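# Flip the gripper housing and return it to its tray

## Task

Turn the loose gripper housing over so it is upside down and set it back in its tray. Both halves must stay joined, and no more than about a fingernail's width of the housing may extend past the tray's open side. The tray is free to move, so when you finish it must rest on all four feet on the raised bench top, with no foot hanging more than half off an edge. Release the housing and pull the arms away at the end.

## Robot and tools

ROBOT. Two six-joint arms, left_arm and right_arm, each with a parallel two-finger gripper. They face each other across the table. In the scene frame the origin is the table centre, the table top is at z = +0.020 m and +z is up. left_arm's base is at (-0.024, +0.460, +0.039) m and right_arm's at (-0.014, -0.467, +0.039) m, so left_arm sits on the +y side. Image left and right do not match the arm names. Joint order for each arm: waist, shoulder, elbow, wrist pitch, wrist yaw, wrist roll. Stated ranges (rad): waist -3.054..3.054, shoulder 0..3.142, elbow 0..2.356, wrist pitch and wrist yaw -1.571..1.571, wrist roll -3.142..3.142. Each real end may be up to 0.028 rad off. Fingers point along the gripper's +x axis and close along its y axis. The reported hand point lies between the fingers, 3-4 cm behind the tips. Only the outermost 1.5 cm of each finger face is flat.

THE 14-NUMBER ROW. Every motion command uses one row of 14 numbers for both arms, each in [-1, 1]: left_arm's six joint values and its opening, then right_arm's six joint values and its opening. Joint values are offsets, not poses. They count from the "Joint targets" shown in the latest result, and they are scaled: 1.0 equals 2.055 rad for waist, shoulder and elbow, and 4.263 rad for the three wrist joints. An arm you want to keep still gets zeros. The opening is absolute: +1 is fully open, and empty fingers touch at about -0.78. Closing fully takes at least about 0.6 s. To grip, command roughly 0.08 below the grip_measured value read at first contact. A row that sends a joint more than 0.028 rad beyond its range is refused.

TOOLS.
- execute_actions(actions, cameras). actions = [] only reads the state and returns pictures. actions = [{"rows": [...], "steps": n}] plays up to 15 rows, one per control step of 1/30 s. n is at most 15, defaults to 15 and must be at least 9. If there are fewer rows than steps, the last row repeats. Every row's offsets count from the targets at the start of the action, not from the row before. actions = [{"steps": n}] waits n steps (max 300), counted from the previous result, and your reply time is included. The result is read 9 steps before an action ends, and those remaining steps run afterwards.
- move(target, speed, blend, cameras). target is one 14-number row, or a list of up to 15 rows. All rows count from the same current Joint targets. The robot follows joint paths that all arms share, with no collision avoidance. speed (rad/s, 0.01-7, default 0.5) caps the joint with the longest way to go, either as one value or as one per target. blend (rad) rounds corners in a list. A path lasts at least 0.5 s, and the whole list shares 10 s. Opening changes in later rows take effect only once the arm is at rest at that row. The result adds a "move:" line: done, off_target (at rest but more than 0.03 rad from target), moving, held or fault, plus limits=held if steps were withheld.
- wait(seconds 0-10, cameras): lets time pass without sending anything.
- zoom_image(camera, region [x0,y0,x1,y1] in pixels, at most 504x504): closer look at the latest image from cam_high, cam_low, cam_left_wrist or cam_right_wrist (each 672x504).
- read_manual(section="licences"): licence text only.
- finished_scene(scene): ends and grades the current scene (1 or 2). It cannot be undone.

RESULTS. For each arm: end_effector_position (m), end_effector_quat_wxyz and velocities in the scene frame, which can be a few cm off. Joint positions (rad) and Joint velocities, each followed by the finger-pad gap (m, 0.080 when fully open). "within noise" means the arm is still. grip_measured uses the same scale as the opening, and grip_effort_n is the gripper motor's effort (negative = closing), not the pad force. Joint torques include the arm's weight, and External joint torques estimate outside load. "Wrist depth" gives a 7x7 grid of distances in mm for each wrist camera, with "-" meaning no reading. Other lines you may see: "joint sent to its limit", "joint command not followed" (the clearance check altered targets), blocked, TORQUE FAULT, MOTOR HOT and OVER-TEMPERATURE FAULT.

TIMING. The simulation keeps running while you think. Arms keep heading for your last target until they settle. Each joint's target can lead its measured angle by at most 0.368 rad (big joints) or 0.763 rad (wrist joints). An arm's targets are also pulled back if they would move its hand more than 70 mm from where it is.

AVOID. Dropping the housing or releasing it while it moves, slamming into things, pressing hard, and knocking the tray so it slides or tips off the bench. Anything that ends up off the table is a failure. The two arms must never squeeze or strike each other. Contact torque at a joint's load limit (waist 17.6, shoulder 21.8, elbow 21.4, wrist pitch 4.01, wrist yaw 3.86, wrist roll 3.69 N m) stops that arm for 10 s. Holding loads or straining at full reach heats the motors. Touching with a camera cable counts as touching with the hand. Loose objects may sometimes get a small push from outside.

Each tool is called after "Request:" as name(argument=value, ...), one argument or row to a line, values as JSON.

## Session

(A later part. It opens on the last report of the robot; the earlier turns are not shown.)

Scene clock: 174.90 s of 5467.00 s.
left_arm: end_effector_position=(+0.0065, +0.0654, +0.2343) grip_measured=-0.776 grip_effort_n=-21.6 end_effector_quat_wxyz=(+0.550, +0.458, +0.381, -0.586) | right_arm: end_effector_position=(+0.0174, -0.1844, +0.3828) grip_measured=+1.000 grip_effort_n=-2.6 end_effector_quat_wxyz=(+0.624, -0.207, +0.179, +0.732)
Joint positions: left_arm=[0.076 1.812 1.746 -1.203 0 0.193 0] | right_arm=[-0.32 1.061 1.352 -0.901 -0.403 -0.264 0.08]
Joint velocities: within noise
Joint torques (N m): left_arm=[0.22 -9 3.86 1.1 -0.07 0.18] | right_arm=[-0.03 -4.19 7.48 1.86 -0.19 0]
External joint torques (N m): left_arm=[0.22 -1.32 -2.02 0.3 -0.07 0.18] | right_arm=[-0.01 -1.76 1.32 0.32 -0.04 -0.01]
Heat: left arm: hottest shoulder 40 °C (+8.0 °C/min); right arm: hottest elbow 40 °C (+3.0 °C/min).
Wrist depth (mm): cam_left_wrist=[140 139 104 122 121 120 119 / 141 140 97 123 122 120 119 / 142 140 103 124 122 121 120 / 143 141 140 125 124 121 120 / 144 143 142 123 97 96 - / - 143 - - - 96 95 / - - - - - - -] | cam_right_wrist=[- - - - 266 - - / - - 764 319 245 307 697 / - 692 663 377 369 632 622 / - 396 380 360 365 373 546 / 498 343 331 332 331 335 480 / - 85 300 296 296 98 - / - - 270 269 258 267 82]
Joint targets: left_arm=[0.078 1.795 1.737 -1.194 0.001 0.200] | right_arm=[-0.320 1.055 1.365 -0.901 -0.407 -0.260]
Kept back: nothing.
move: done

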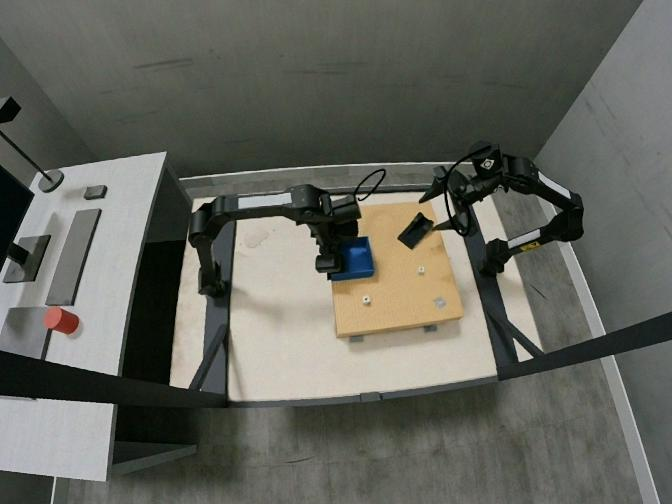

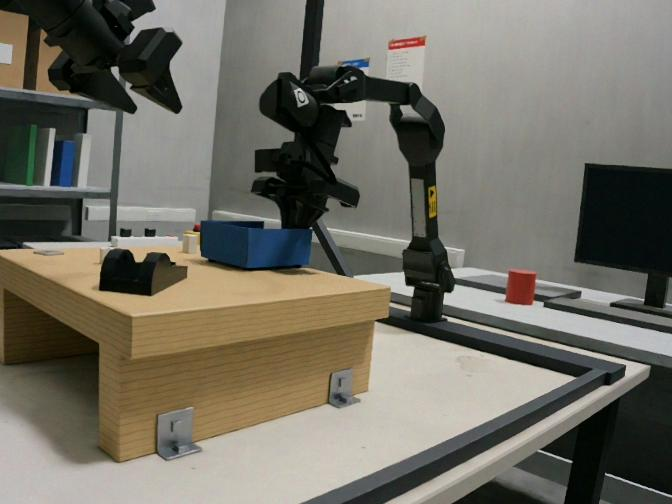

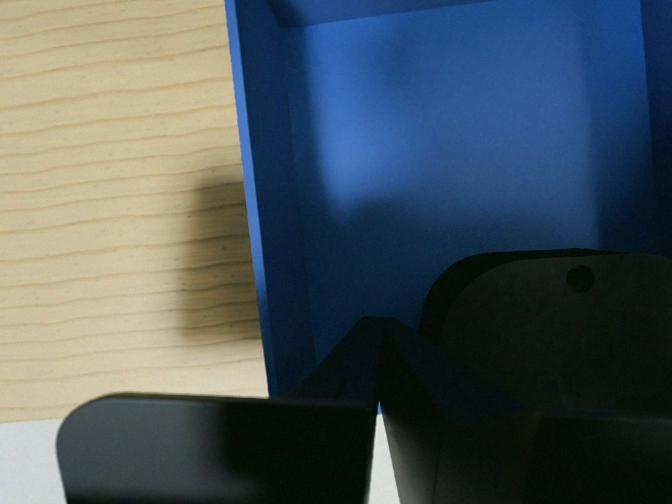

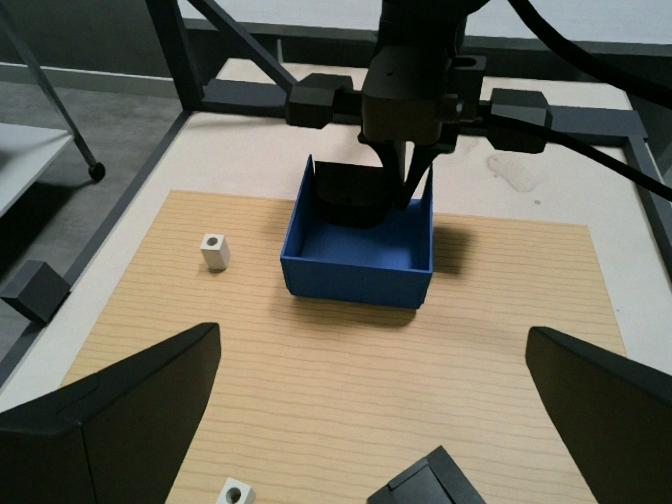

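Request:
move(
  target=[
    [0, -0.0097, 0.0642, -0.0150, 0, 0, -0.78, 0, 0, 0, 0, 0, 0, 1],
    [-0.0360, -0.0229, 0.1455, -0.0366, 0, -0.0469, 1, 0, 0, 0, 0, 0, 0, 1],
  ],
  speed=[0.3, 0.6],
)

Request:
zoom_image(
  camera="cam_right_wrist",
  region=[260, 140, 460, 290],
)

Request:
zoom_image(
  camera="cam_left_wrist",
  region=[180, 60, 672, 429],
)

Scene clock: 179.40 s of 5467.00 s.
left_arm: end_effector_position=(-0.0233, +0.0697, +0.3331) grip_measured=+0.997 grip_effort_n=13.3 end_effector_quat_wxyz=(+0.606, +0.361, +0.366, -0.606) | right_arm: end_effector_position=(+0.0174, -0.1844, +0.3828) grip_measured=+1.000 grip_effort_n=-2.6 end_effector_quat_wxyz=(+0.624, -0.207, +0.179, +0.732)
Joint positions: left_arm=[0.003 1.754 2.025 -1.352 0.006 -0.001 0.08] | right_arm=[-0.32 1.061 1.352 -0.901 -0.403 -0.264 0.08]
Joint velocities: within noise
Joint torques (N m): left_arm=[0.13 -7.15 5.54 0.95 -0.05 -0.05] | right_arm=[-0.04 -4.19 7.49 1.86 -0.19 -0.01]
External joint torques (N m): left_arm=[0.14 -0.29 0.04 -0.1 -0.05 -0.06] | right_arm=[-0.02 -1.8 1.32 0.31 -0.04 -0.01]
Heat: left arm: hottest shoulder 40 °C (+8.1 °C/min); right arm: hottest elbow 41 °C (+3.0 °C/min).
Wrist depth (mm): cam_left_wrist=[266 266 266 266 266 269 269 / 258 258 259 259 260 260 261 / 251 251 236 237 230 254 253 / 243 246 233 234 233 246 248 / 241 241 225 200 201 241 241 / - - 369 198 196 106 - / - - 368 369 369 370 83] | cam_right_wrist=[- - - - 601 - - / - - 764 751 720 722 794 / - 688 660 376 653 647 642 / - 395 380 360 364 372 548 / 496 343 334 332 328 337 477 / - 85 297 297 296 98 - / - - 271 267 258 268 82]
Joint targets: left_arm=[0.004 1.749 2.036 -1.350 0.001 0.000] | right_arm=[-0.320 1.055 1.365 -0.901 -0.407 -0.260]
Kept back: nothing.
move: done

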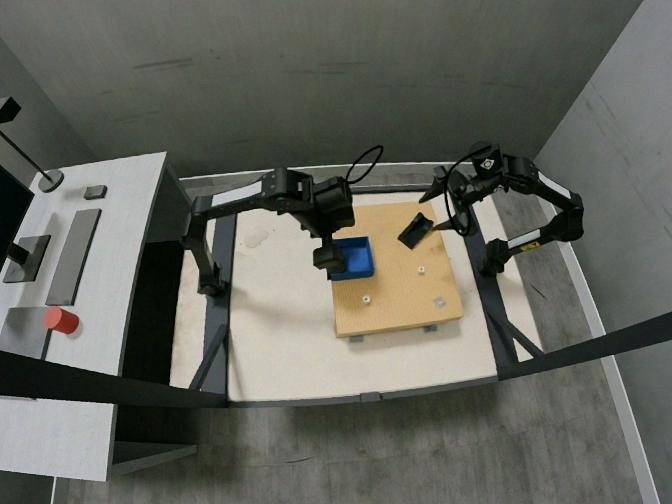

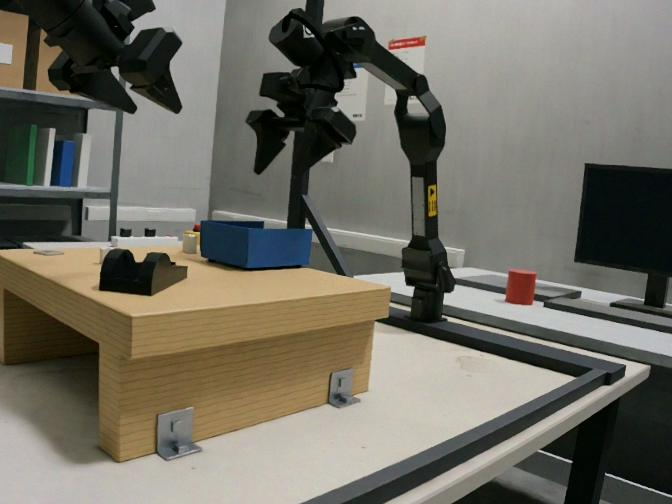

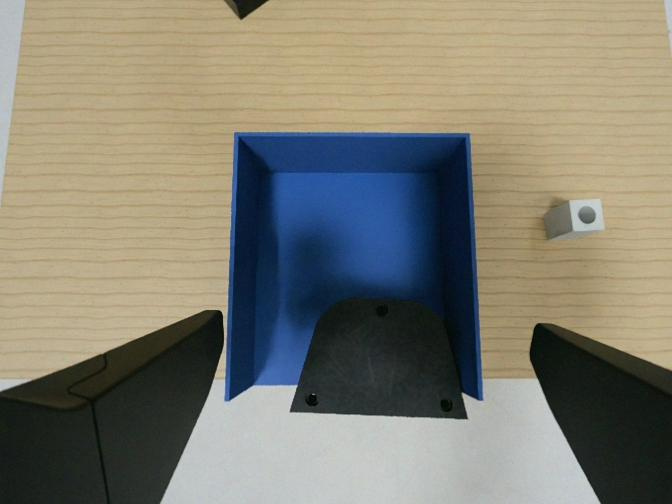

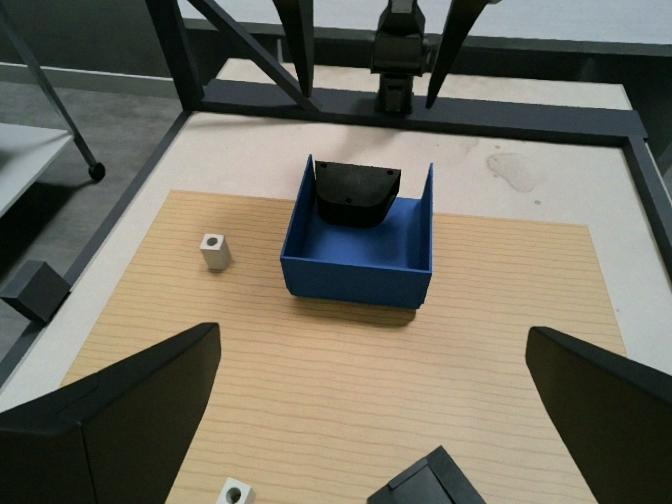

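Scaled by 2.520 from the camera's 672x504 image, which has a finer 960x720 frame.

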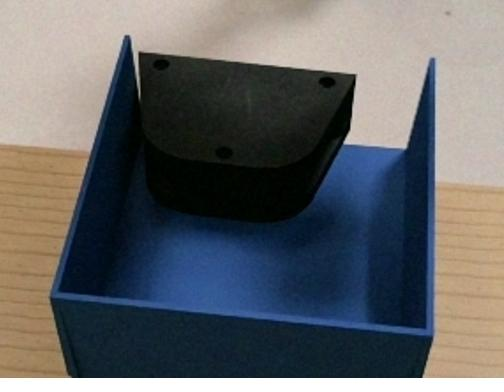

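Scaled by 1.024 from the camera's 672x504 image, which has a finer 960x720 frame.

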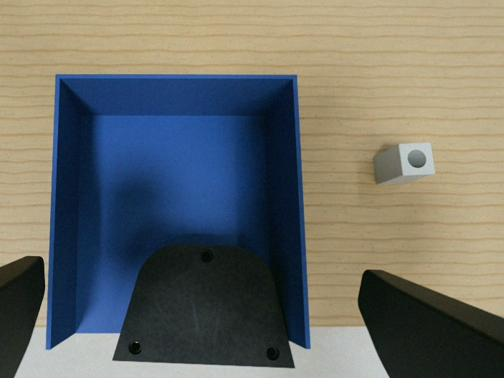

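Request:
move(
  target=[
    [0, 0.1215, 0.0423, 0.0036, 0, 0, -0.78, 0, 0, 0, 0, 0, 0, 1],
    [0, 0.1066, -0.0370, 0.0265, 0, 0, -0.78, 0, 0, 0, 0, 0, 0, 1],
    [0, 0.0642, -0.0954, 0.0342, 0, 0, -0.78, 0, 0, 0, 0, 0, 0, 1],
  ],
  speed=[0.5, 0.3, 0.06],
  cameras=["cam_left_wrist", "cam_right_wrist"],
)

Request:
zoom_image(
  camera="cam_right_wrist",
  region=[260, 140, 460, 290],
)

Scene clock: 189.93 s of 5467.00 s.
left_arm: end_effector_position=(-0.0231, +0.0415, +0.2329) grip_measured=-0.776 grip_effort_n=-22.1 end_effector_quat_wxyz=(+0.571, +0.414, +0.419, -0.571) | right_arm: end_effector_position=(+0.0174, -0.1844, +0.3828) grip_measured=+1.000 grip_effort_n=-3.0 end_effector_quat_wxyz=(+0.624, -0.207, +0.179, +0.732)
Joint positions: left_arm=[0.003 1.898 1.849 -1.212 0.006 -0.001 0] | right_arm=[-0.32 1.061 1.352 -0.901 -0.403 -0.264 0.08]
Joint velocities: within noise
Joint torques (N m): left_arm=[0.13 -9.63 3.9 1.1 -0.05 -0.06] | right_arm=[-0.04 -4.19 7.48 1.87 -0.19 -0.01]
External joint torques (N m): left_arm=[0.09 -1.49 -1.89 0.31 -0.04 -0.06] | right_arm=[-0.06 -1.72 1.26 0.31 -0.03 -0.01]
Heat: left arm: hottest shoulder 41 °C (+8.0 °C/min); right arm: hottest elbow 41 °C (+2.0 °C/min).
Wrist depth (mm): cam_left_wrist=[- 87 93 93 93 - - / - 97 121 121 121 120 - / - 97 121 121 121 121 - / - 98 122 122 122 122 97 / - 97 123 123 123 122 - / - - - - - 120 84 / - - - - - - -] | cam_right_wrist=[- - - 188 - - - / - - 728 241 235 724 780 / - 691 664 348 391 606 635 / - 392 381 355 366 374 539 / 495 344 333 332 329 336 476 / - 85 297 297 295 98 - / - - 271 268 259 266 82]
Joint targets: left_arm=[0.004 1.880 1.840 -1.205 0.001 0.000] | right_arm=[-0.320 1.055 1.365 -0.901 -0.407 -0.260]
Kept back: nothing.
move: done
Images, in order (width x height): cam_left_wrist 672x504, cam_right_wrist 672x504.

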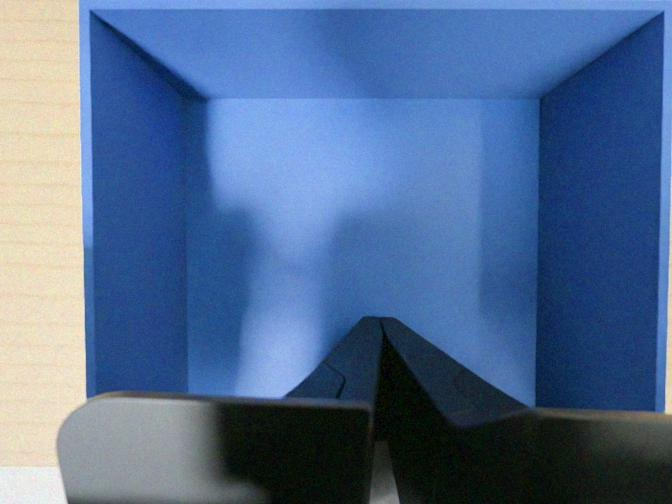

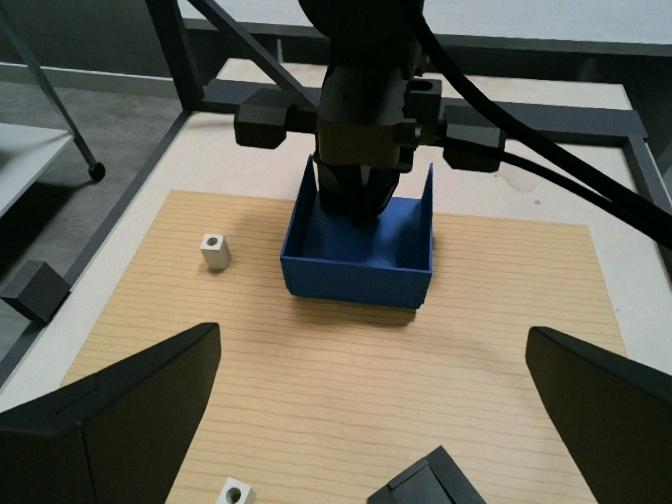

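Scaled by 2.520 from the camera's 672x504 image, which has a finer 960x720 frame.

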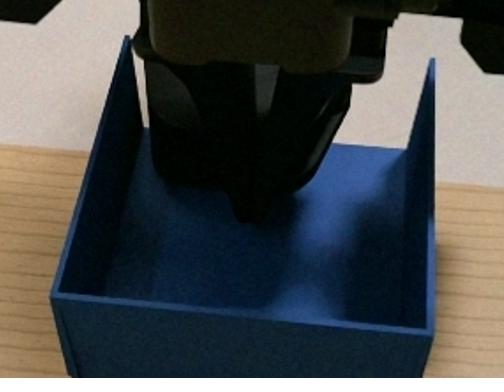

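Request:
move(
  target=[
    [0, 0.0577, 0.1377, -0.0341, 0, 0, -0.78, 0, 0, 0, 0, 0, 0, 1],
    [0, -0.0672, 0.0861, -0.0364, 0, 0, 1, 0, 0, 0, 0, 0, 0, 1],
  ],
  speed=[0.4, 0.6],
  blend=[0.05, 0],
)

Request:
zoom_image(
  camera="cam_right_wrist",
  region=[260, 140, 460, 290],
)

Request:
zoom_image(
  camera="cam_left_wrist",
  region=[220, 260, 500, 470],
)

Request:
zoom_image(
  camera="cam_high",
  region=[300, 215, 400, 290],
)

Scene clock: 194.63 s of 5467.00 s.
left_arm: end_effector_position=(-0.0233, +0.0736, +0.3346) grip_measured=+0.997 grip_effort_n=13.3 end_effector_quat_wxyz=(+0.606, +0.363, +0.367, -0.606) | right_arm: end_effector_position=(+0.0174, -0.1844, +0.3828) grip_measured=+1.000 grip_effort_n=-2.6 end_effector_quat_wxyz=(+0.624, -0.207, +0.179, +0.732)
Joint positions: left_arm=[0.003 1.745 2.023 -1.362 0.006 -0.001 0.08] | right_arm=[-0.32 1.061 1.352 -0.901 -0.403 -0.264 0.08]
Joint velocities: within noise
Joint torques (N m): left_arm=[0.13 -6.65 3.82 0.99 -0.05 -0.06] | right_arm=[-0.04 -4.19 7.48 1.87 -0.19 -0.01]
External joint torques (N m): left_arm=[0.12 0.05 -1.62 -0.05 -0.05 -0.06] | right_arm=[-0.05 -1.74 1.29 0.31 -0.03 -0.01]
Heat: left arm: hottest shoulder 41 °C (+8.0 °C/min); right arm: hottest elbow 41 °C (+2.0 °C/min).
Wrist depth (mm): cam_left_wrist=[267 267 268 270 269 268 270 / 259 261 260 260 261 261 262 / 254 253 240 239 240 255 256 / 247 247 234 235 233 248 249 / 239 243 227 230 228 242 243 / - - 376 359 376 106 - / - - 368 364 368 370 83] | cam_right_wrist=[- - - - 609 - - / - - 763 742 721 729 804 / - 690 665 660 655 644 643 / - 393 380 362 365 374 549 / 499 344 335 332 331 337 480 / - 85 298 297 295 98 - / - - 269 268 259 266 82]
Joint targets: left_arm=[0.004 1.742 2.017 -1.360 0.001 0.000] | right_arm=[-0.320 1.055 1.365 -0.901 -0.407 -0.260]
Kept back: nothing.
move: done

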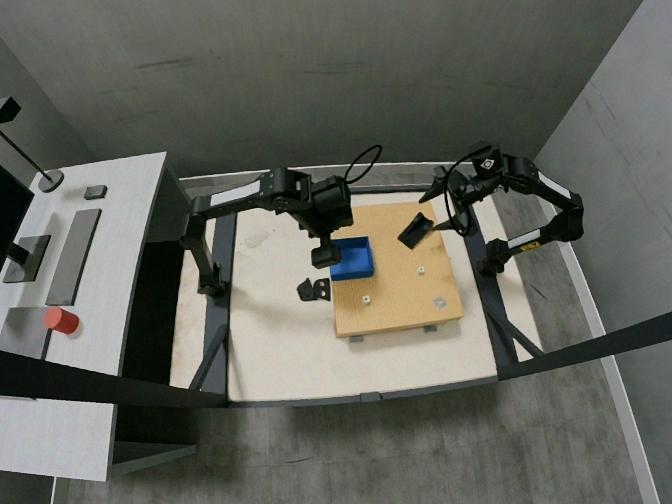

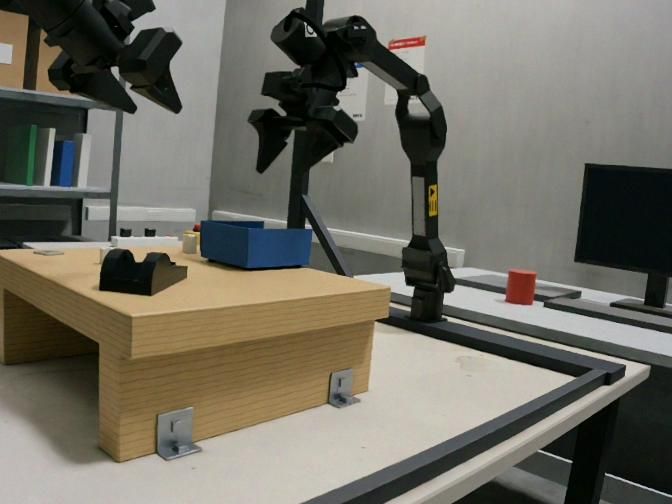

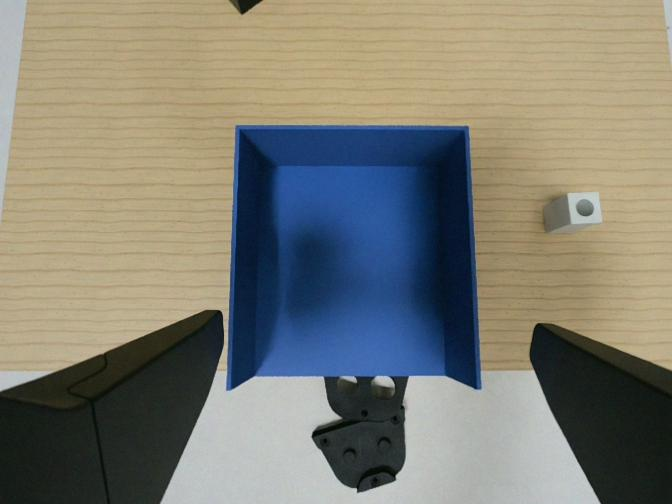

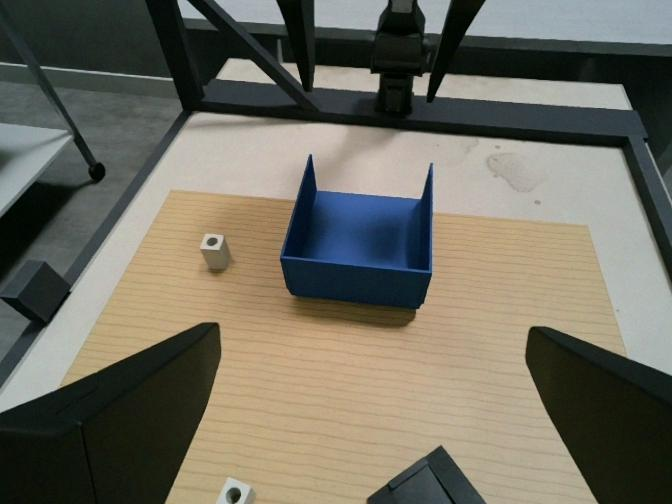

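Scaled by 2.520 from the camera's 672x504 image, which has a finer 960x720 frame.

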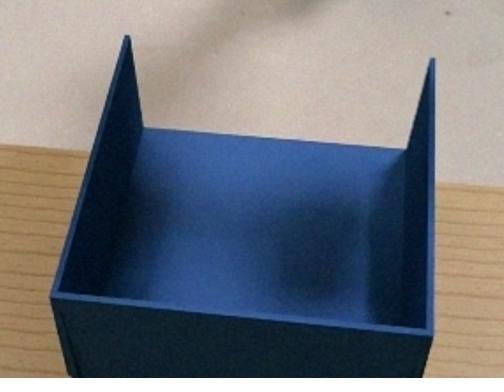

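Scaled by 1.800 from the camera's 672x504 image, which has a finer 960x720 frame.

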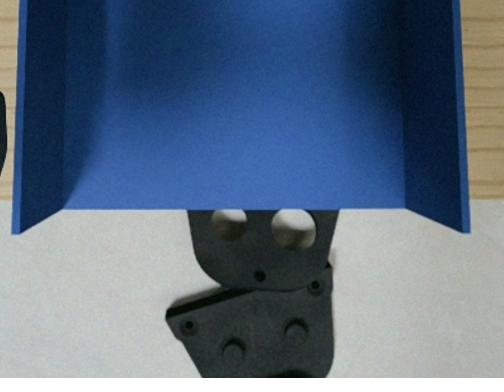

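Scaled by 5.040 from the camera's 672x504 image, which has a finer 960x720 frame.

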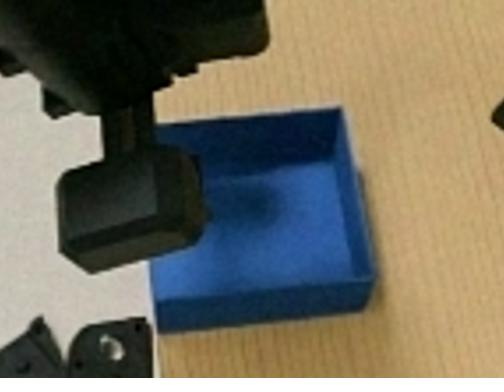

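Request:
zoom_image(
  camera="cam_left_wrist",
  region=[300, 364, 420, 496],
)

Request:
zoom_image(
  camera="cam_high",
  region=[285, 265, 345, 310],
)

Scaled by 3.818 from the camera's 672x504 image, which has a finer 960x720 frame.

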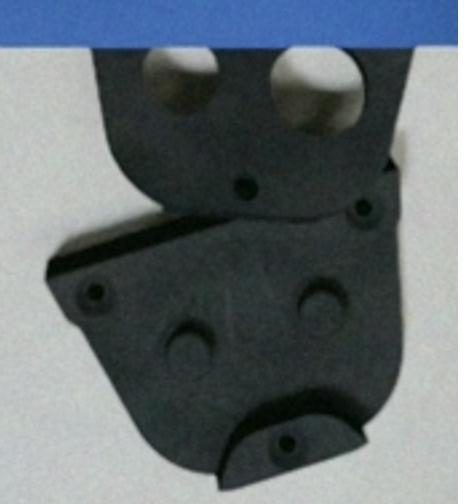

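Scaled by 8.400 from the camera's 672x504 image, which has a finer 960x720 frame.

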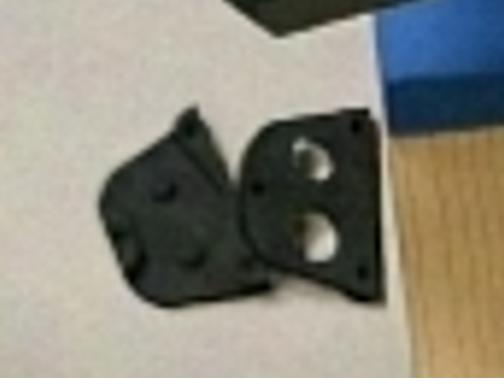

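Request:
move(
  target=[
    [-0.0107, -0.1243, -0.2341, 0.0208, 0, 0, 1, 0, 0, 0, 0, 0, 0, 1],
    [-0.0107, -0.1428, -0.4262, 0.1044, 0, 0, 1, 0, 0, 0, 0, 0, 0, 1],
  ],
  speed=[0.8, 0.7],
  blend=[0.1, 0],
)

Request:
zoom_image(
  camera="cam_left_wrist",
  region=[220, 130, 472, 319],
)

Scene clock: 203.97 s of 5467.00 s.
left_arm: end_effector_position=(-0.0291, +0.1459, +0.1812) grip_measured=+0.998 grip_effort_n=13.3 end_effector_quat_wxyz=(+0.572, +0.410, +0.408, -0.582) | right_arm: end_effector_position=(+0.0174, -0.1844, +0.3828) grip_measured=+1.000 grip_effort_n=-3.0 end_effector_quat_wxyz=(+0.624, -0.207, +0.179, +0.732)
Joint positions: left_arm=[-0.014 1.461 1.15 -0.924 0.006 -0.001 0.08] | right_arm=[-0.32 1.061 1.352 -0.901 -0.403 -0.264 0.08]
Joint velocities: within noise
Joint torques (N m): left_arm=[-0.24 -6.23 3.94 1.18 -0.05 -0.05] | right_arm=[-0.04 -4.18 7.48 1.87 -0.19 0]
External joint torques (N m): left_arm=[-0.23 -1.05 -2.08 0.32 -0.05 -0.06] | right_arm=[-0.03 -1.71 1.28 0.31 -0.04 -0.01]
Heat: left arm: hottest shoulder 40 °C (+6.0 °C/min); right arm: hottest elbow 41 °C (+2.0 °C/min).
Wrist depth (mm): cam_left_wrist=[- - - - - - - / 118 107 108 109 121 110 111 / 234 233 234 234 235 235 235 / 234 235 234 234 234 235 235 / 235 234 235 226 227 235 234 / - - 234 234 233 234 - / - - 233 234 234 234 83] | cam_right_wrist=[- - - 882 988 - - / - - 759 416 387 732 801 / - 684 664 652 637 649 609 / - 394 380 359 364 373 547 / 500 343 334 332 329 335 477 / - 85 298 297 295 98 - / - - 270 269 258 267 82]
Joint targets: left_arm=[-0.017 1.449 1.141 -0.915 0.001 0.000] | right_arm=[-0.320 1.055 1.365 -0.901 -0.407 -0.260]
Kept back: nothing.
move: done

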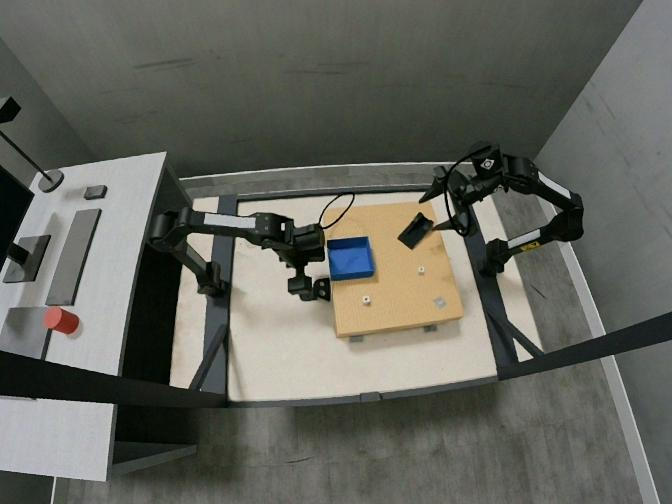

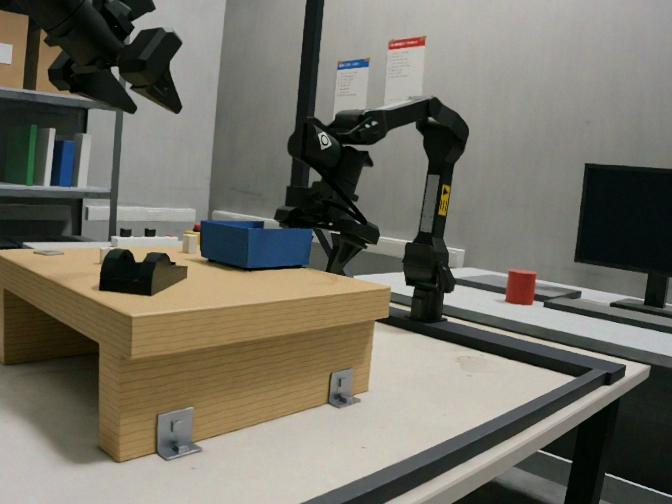

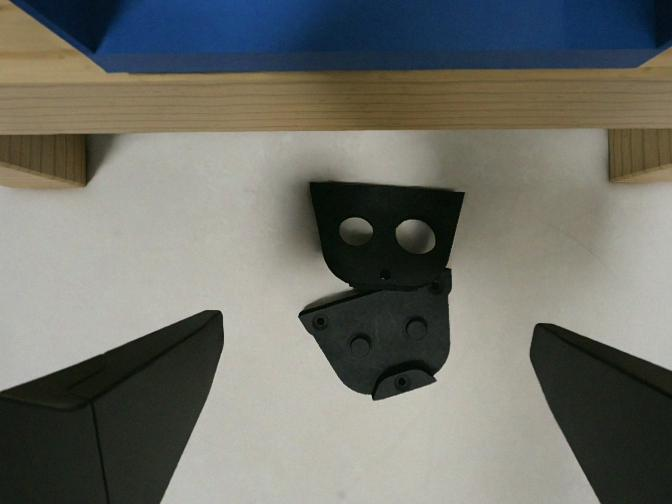

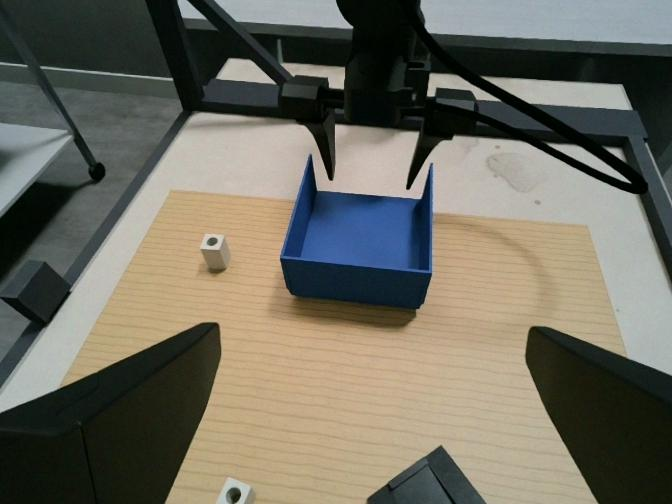

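Scaled by 2.000 from the camera's 672x504 image, which has a finer 960x720 frame.

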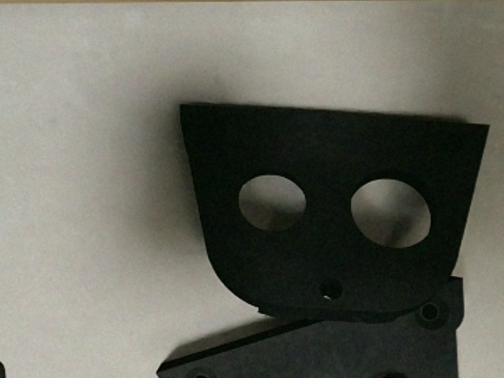

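Request:
zoom_image(
  camera="cam_left_wrist",
  region=[284, 250, 484, 410],
)

Request:
zoom_image(
  camera="cam_left_wrist",
  region=[296, 170, 476, 314],
)

Request:
zoom_image(
  camera="cam_left_wrist",
  region=[320, 255, 470, 330],
)

Scaled by 2.520 from the camera's 672x504 image, which has a finer 960x720 frame.

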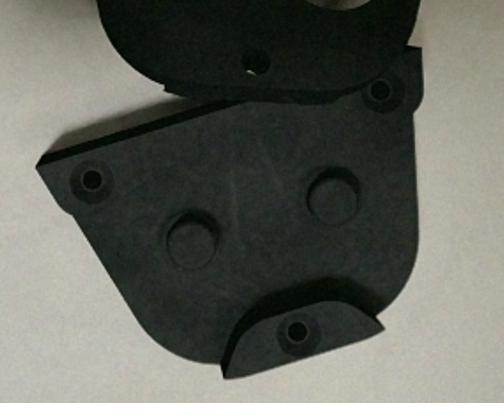

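Scaled by 2.800 from the camera's 672x504 image, which has a finer 960x720 frame.

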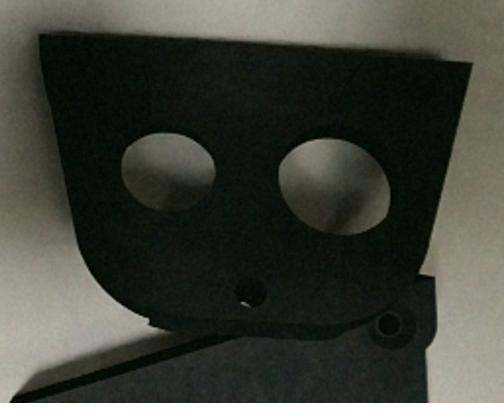

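Scaled by 3.360 from the camera's 672x504 image, which has a finer 960x720 frame.

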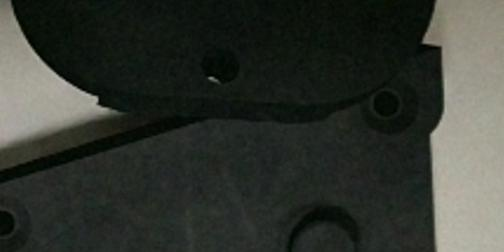

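Request:
move(
  target=[-0.0392, 0.1241, -0.0421, -0.0071, 0, 0.2678, -0.29, 0, 0, 0, 0, 0, 0, 1],
  speed=1.0,
  cameras=["cam_left_wrist", "cam_high", "cam_low"],
)

Request:
zoom_image(
  camera="cam_high",
  region=[265, 255, 355, 315],
)

Scene clock: 224.90 s of 5467.00 s.
left_arm: end_effector_position=(-0.0445, +0.1725, +0.1015) grip_measured=-0.286 grip_effort_n=-22.1 end_effector_quat_wxyz=(+0.146, +0.693, +0.122, -0.695) | right_arm: end_effector_position=(+0.0174, -0.1844, +0.3828) grip_measured=+1.000 grip_effort_n=-3.0 end_effector_quat_wxyz=(+0.624, -0.207, +0.179, +0.732)
Joint positions: left_arm=[-0.075 1.663 1.075 -0.95 -0.007 1.116 0.022] | right_arm=[-0.32 1.061 1.352 -0.901 -0.403 -0.264 0.08]
Joint velocities: within noise
Joint torques (N m): left_arm=[-1.86 -1.1 2.18 0.52 0.16 0.85] | right_arm=[-0.05 -4.19 7.48 1.87 -0.19 -0.01]
External joint torques (N m): left_arm=[-1.87 4.8 -3.04 0.15 0.12 0.85] | right_arm=[-0.03 -1.75 1.3 0.31 -0.04 -0.01]
Heat: left arm: hottest shoulder 40 °C (+1.0 °C/min); right arm: hottest elbow 41 °C (+1.0 °C/min).
Wrist depth (mm): cam_left_wrist=[- 134 134 131 132 130 129 / 142 129 138 139 137 136 135 / 149 135 125 138 142 142 141 / 154 138 134 144 149 150 149 / 166 165 161 150 156 158 156 / - 170 - 170 98 - 164 / - - - 181 176 - -] | cam_right_wrist=[- - - 356 - - - / - - 768 349 737 731 792 / - 691 657 299 366 645 642 / - 394 378 368 367 372 549 / 497 343 335 331 331 336 481 / - 85 298 297 294 98 - / - - 271 269 259 266 82]
Joint targets: left_arm=[-0.098 1.704 1.055 -0.945 0.001 1.142] | right_arm=[-0.320 1.055 1.365 -0.901 -0.407 -0.260]
Kept back: nothing.
move: off_target (left_arm); left_arm: the shoulder is farthest, 0.041 rad from its target
Images, in order (width x height): cam_high 672x504, cam_low 672x504, cam_left_wrist 672x504.

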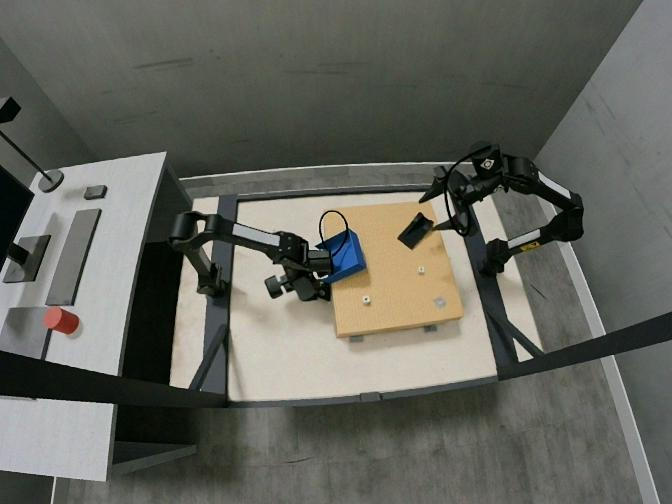

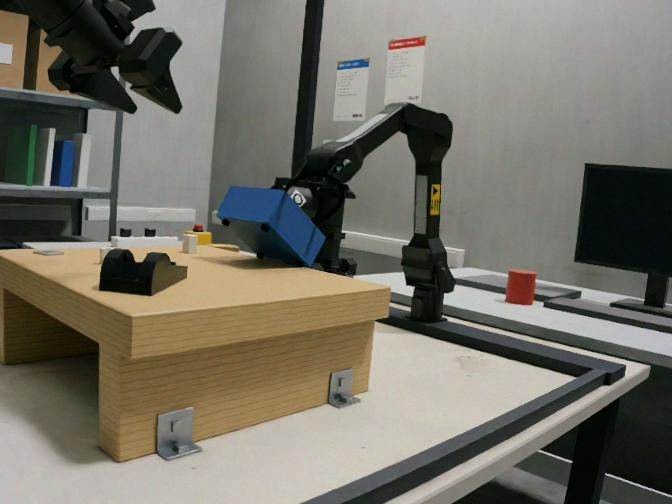

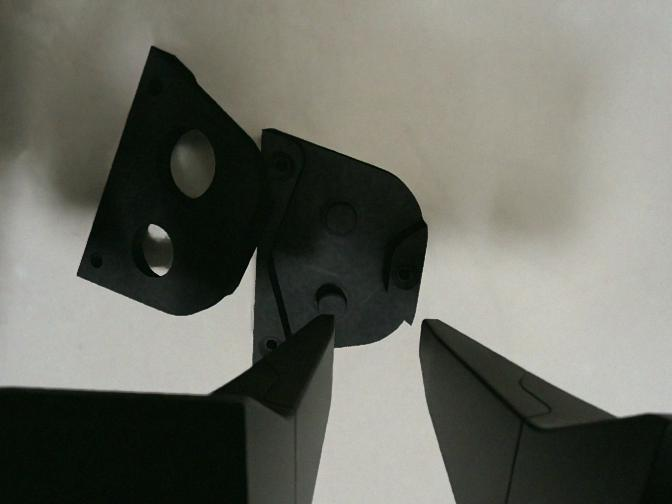

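Scaled by 5.600 from the camera's 672x504 image, which has a finer 960x720 frame.

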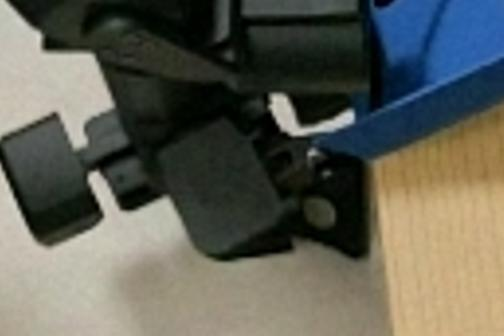

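Request:
move(
  target=[0.0394, -0.1241, 0.0418, 0.0070, 0, -0.2679, -0.29, 0, 0, 0, 0, 0, 0, 1],
  speed=0.4,
)

Request:
zoom_image(
  camera="cam_low",
  region=[180, 160, 400, 300],
)

Request:
zoom_image(
  camera="cam_high",
  region=[265, 215, 395, 315],
)

Scene clock: 229.90 s of 5467.00 s.
left_arm: end_effector_position=(-0.0308, +0.1514, +0.1736) grip_measured=-0.286 grip_effort_n=-22.1 end_effector_quat_wxyz=(+0.565, +0.418, +0.414, -0.578) | right_arm: end_effector_position=(+0.0174, -0.1844, +0.3828) grip_measured=+1.000 grip_effort_n=-3.0 end_effector_quat_wxyz=(+0.624, -0.207, +0.179, +0.732)
Joint positions: left_arm=[-0.02 1.461 1.126 -0.924 0.006 -0.001 0.022] | right_arm=[-0.32 1.061 1.352 -0.901 -0.403 -0.264 0.08]
Joint velocities: within noise
Joint torques (N m): left_arm=[0.24 -6.07 6.2 1.13 -0.08 -0.06] | right_arm=[-0.03 -4.19 7.47 1.87 -0.19 0]
External joint torques (N m): left_arm=[0.31 -0.97 0.3 0.32 -0.09 -0.06] | right_arm=[0 -1.72 1.25 0.31 -0.04 -0.01]
Heat: left arm: hottest shoulder 39 °C (-1.0 °C/min); right arm: hottest elbow 41 °C (+1.0 °C/min).
Wrist depth (mm): cam_left_wrist=[- - - 97 91 86 87 / 222 224 225 224 225 225 203 / 224 224 225 215 226 227 226 / 226 226 226 205 218 226 227 / 227 226 227 219 219 226 227 / - 227 - 228 - - 228 / - - - 228 - - -] | cam_right_wrist=[- - - 374 - - - / - - 759 417 393 731 787 / - 695 663 645 648 630 640 / - 393 379 362 360 373 551 / 499 346 335 333 330 336 480 / - 85 297 298 295 98 - / - - 270 268 258 266 82]
Joint targets: left_arm=[-0.017 1.449 1.140 -0.915 0.001 0.000] | right_arm=[-0.320 1.055 1.365 -0.901 -0.407 -0.260]
Kept back: nothing.
move: done

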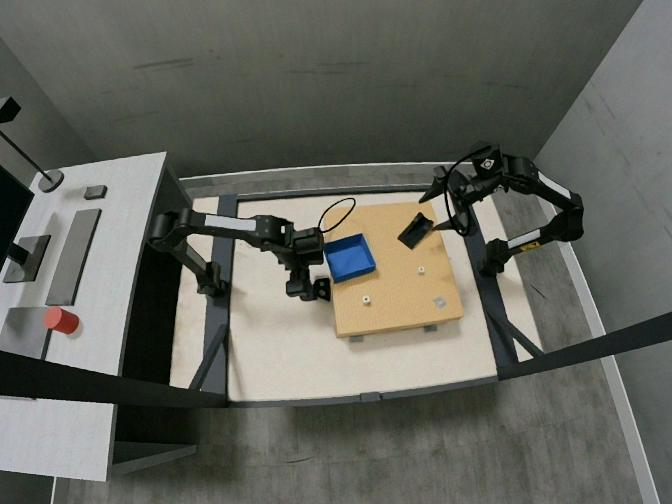

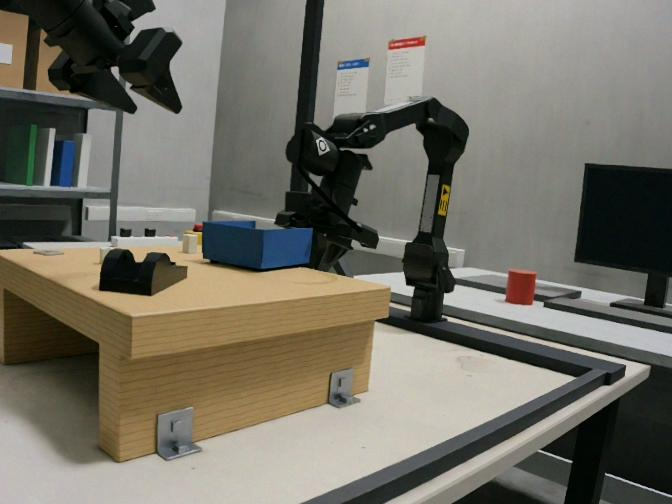

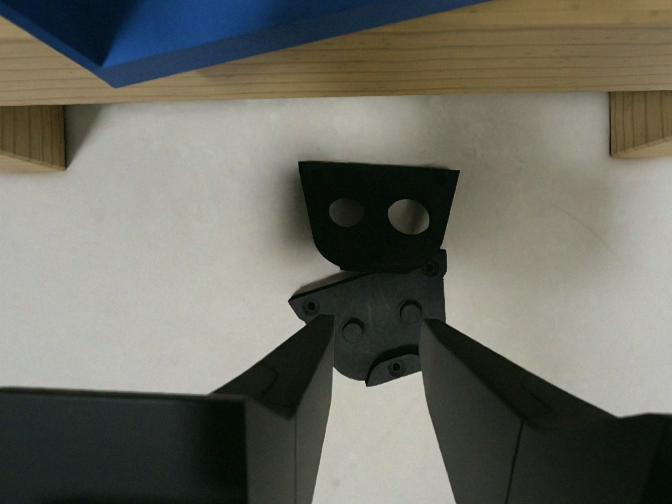

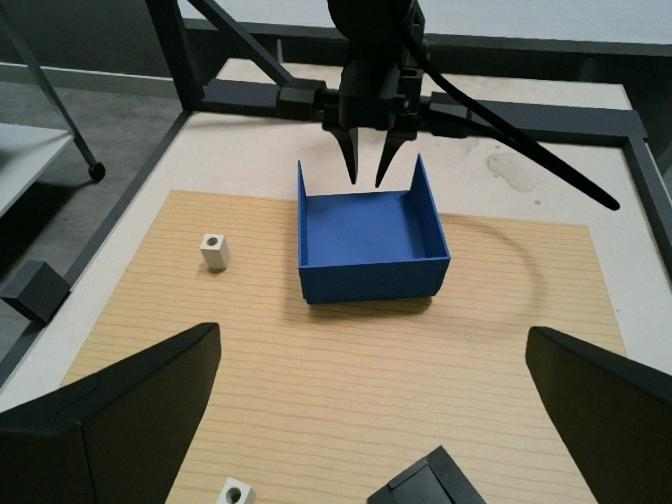

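Scaled by 2.291 from the camera's 672x504 image, which has a finer 960x720 frame.

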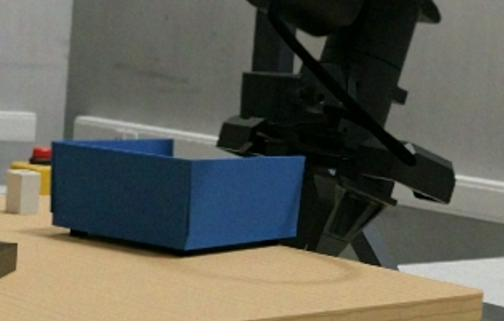

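Scaled by 3.877 from the camera's 672x504 image, which has a finer 960x720 frame.

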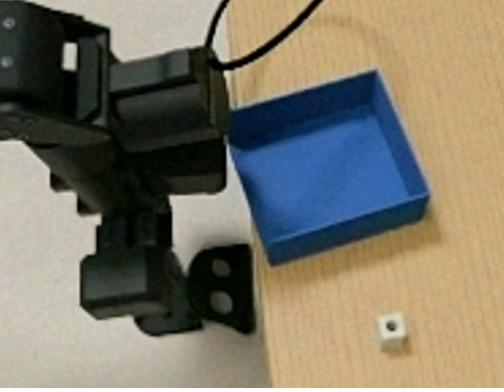

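Request:
zoom_image(
  camera="cam_left_wrist",
  region=[280, 230, 470, 400],
)

Request:
zoom_image(
  camera="cam_left_wrist",
  region=[290, 150, 470, 280],
)

Scaled by 2.653 from the camera's 672x504 image, which has a finer 960x720 frame.

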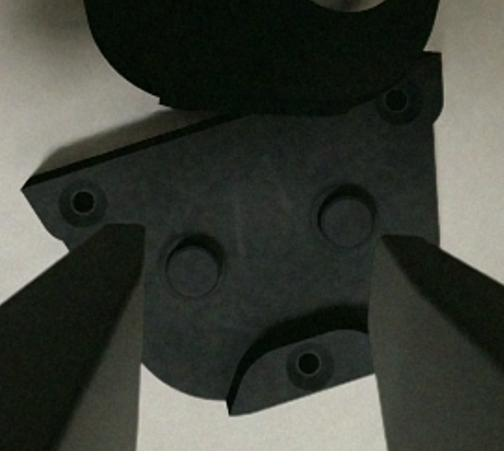

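Scaled by 2.800 from the camera's 672x504 image, which has a finer 960x720 frame.

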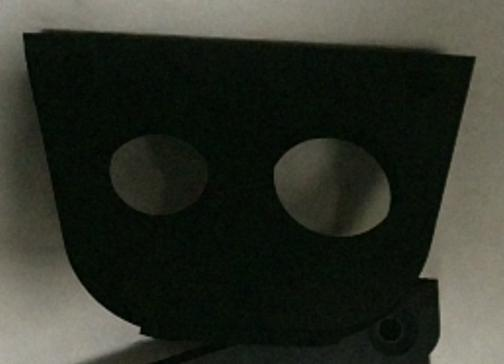

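Request:
move(
  target=[-0.0302, -0.0287, -0.1713, 0.0720, 0, 0, -0.78, 0, 0, 0, 0, 0, 0, 1],
  speed=0.6,
  cameras=["cam_left_wrist"],
)

Scene clock: 247.17 s of 5467.00 s.
left_arm: end_effector_position=(-0.0465, +0.1755, +0.1080) grip_measured=-0.776 grip_effort_n=-22.1 end_effector_quat_wxyz=(+0.556, +0.419, +0.392, -0.602) | right_arm: end_effector_position=(+0.0174, -0.1844, +0.3828) grip_measured=+1.000 grip_effort_n=-2.6 end_effector_quat_wxyz=(+0.624, -0.207, +0.179, +0.732)
Joint positions: left_arm=[-0.076 1.401 0.797 -0.617 0.006 -0.001 0] | right_arm=[-0.32 1.061 1.352 -0.901 -0.403 -0.264 0.08]
Joint velocities: within noise
Joint torques (N m): left_arm=[-0.21 -5.35 3.72 1.21 -0.08 -0.06] | right_arm=[-0.04 -4.18 7.49 1.87 -0.19 -0.01]
External joint torques (N m): left_arm=[-0.21 -0.91 -1.97 0.35 -0.08 -0.06] | right_arm=[-0.02 -1.71 1.27 0.31 -0.04 -0.01]
Heat: left arm: hottest shoulder 39 °C (-2.0 °C/min); right arm: hottest elbow 42 °C (+1.0 °C/min).
Wrist depth (mm): cam_left_wrist=[163 164 164 164 164 164 164 / 163 163 151 150 153 163 164 / 162 163 163 139 163 163 163 / 162 162 162 154 154 163 162 / 161 162 162 154 162 162 163 / - 161 - - - - 162 / - - - - - - -] | cam_right_wrist=[- - - 364 991 - 997 / - - 760 448 730 734 790 / - 685 660 488 464 650 643 / - 394 380 361 360 372 553 / 495 344 334 332 330 336 479 / - 85 300 297 297 98 - / - - 270 268 259 266 82]
Joint targets: left_arm=[-0.079 1.390 0.788 -0.608 0.001 0.000] | right_arm=[-0.320 1.055 1.365 -0.901 -0.407 -0.260]
Kept back: nothing.
move: done
Images, in order (width x height): cam_left_wrist 672x504.

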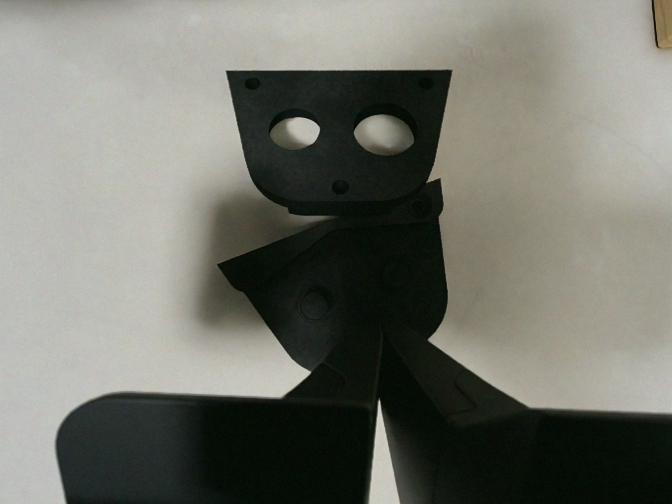

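Request:
zoom_image(
  camera="cam_left_wrist",
  region=[210, 60, 460, 248],
)

Request:
zoom_image(
  camera="cam_left_wrist",
  region=[210, 170, 460, 358],
)

Scaled by 2.016 from the camera's 672x504 image, which has a finer 960x720 frame.

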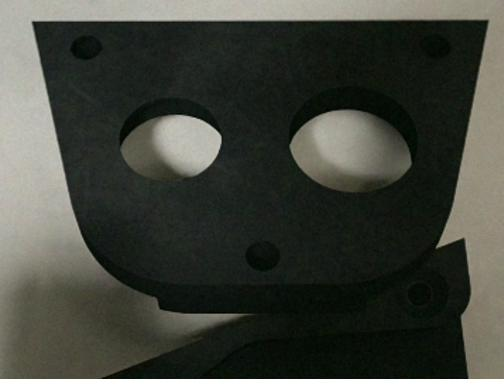

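Scaled by 2.016 from the camera's 672x504 image, which has a finer 960x720 frame.

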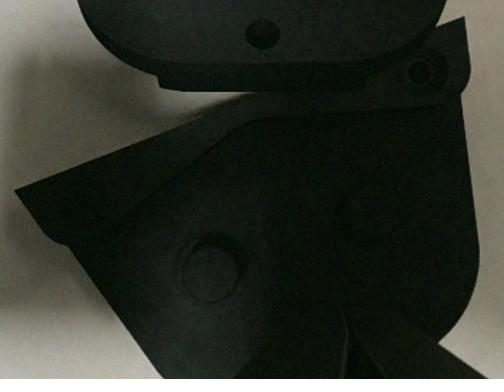

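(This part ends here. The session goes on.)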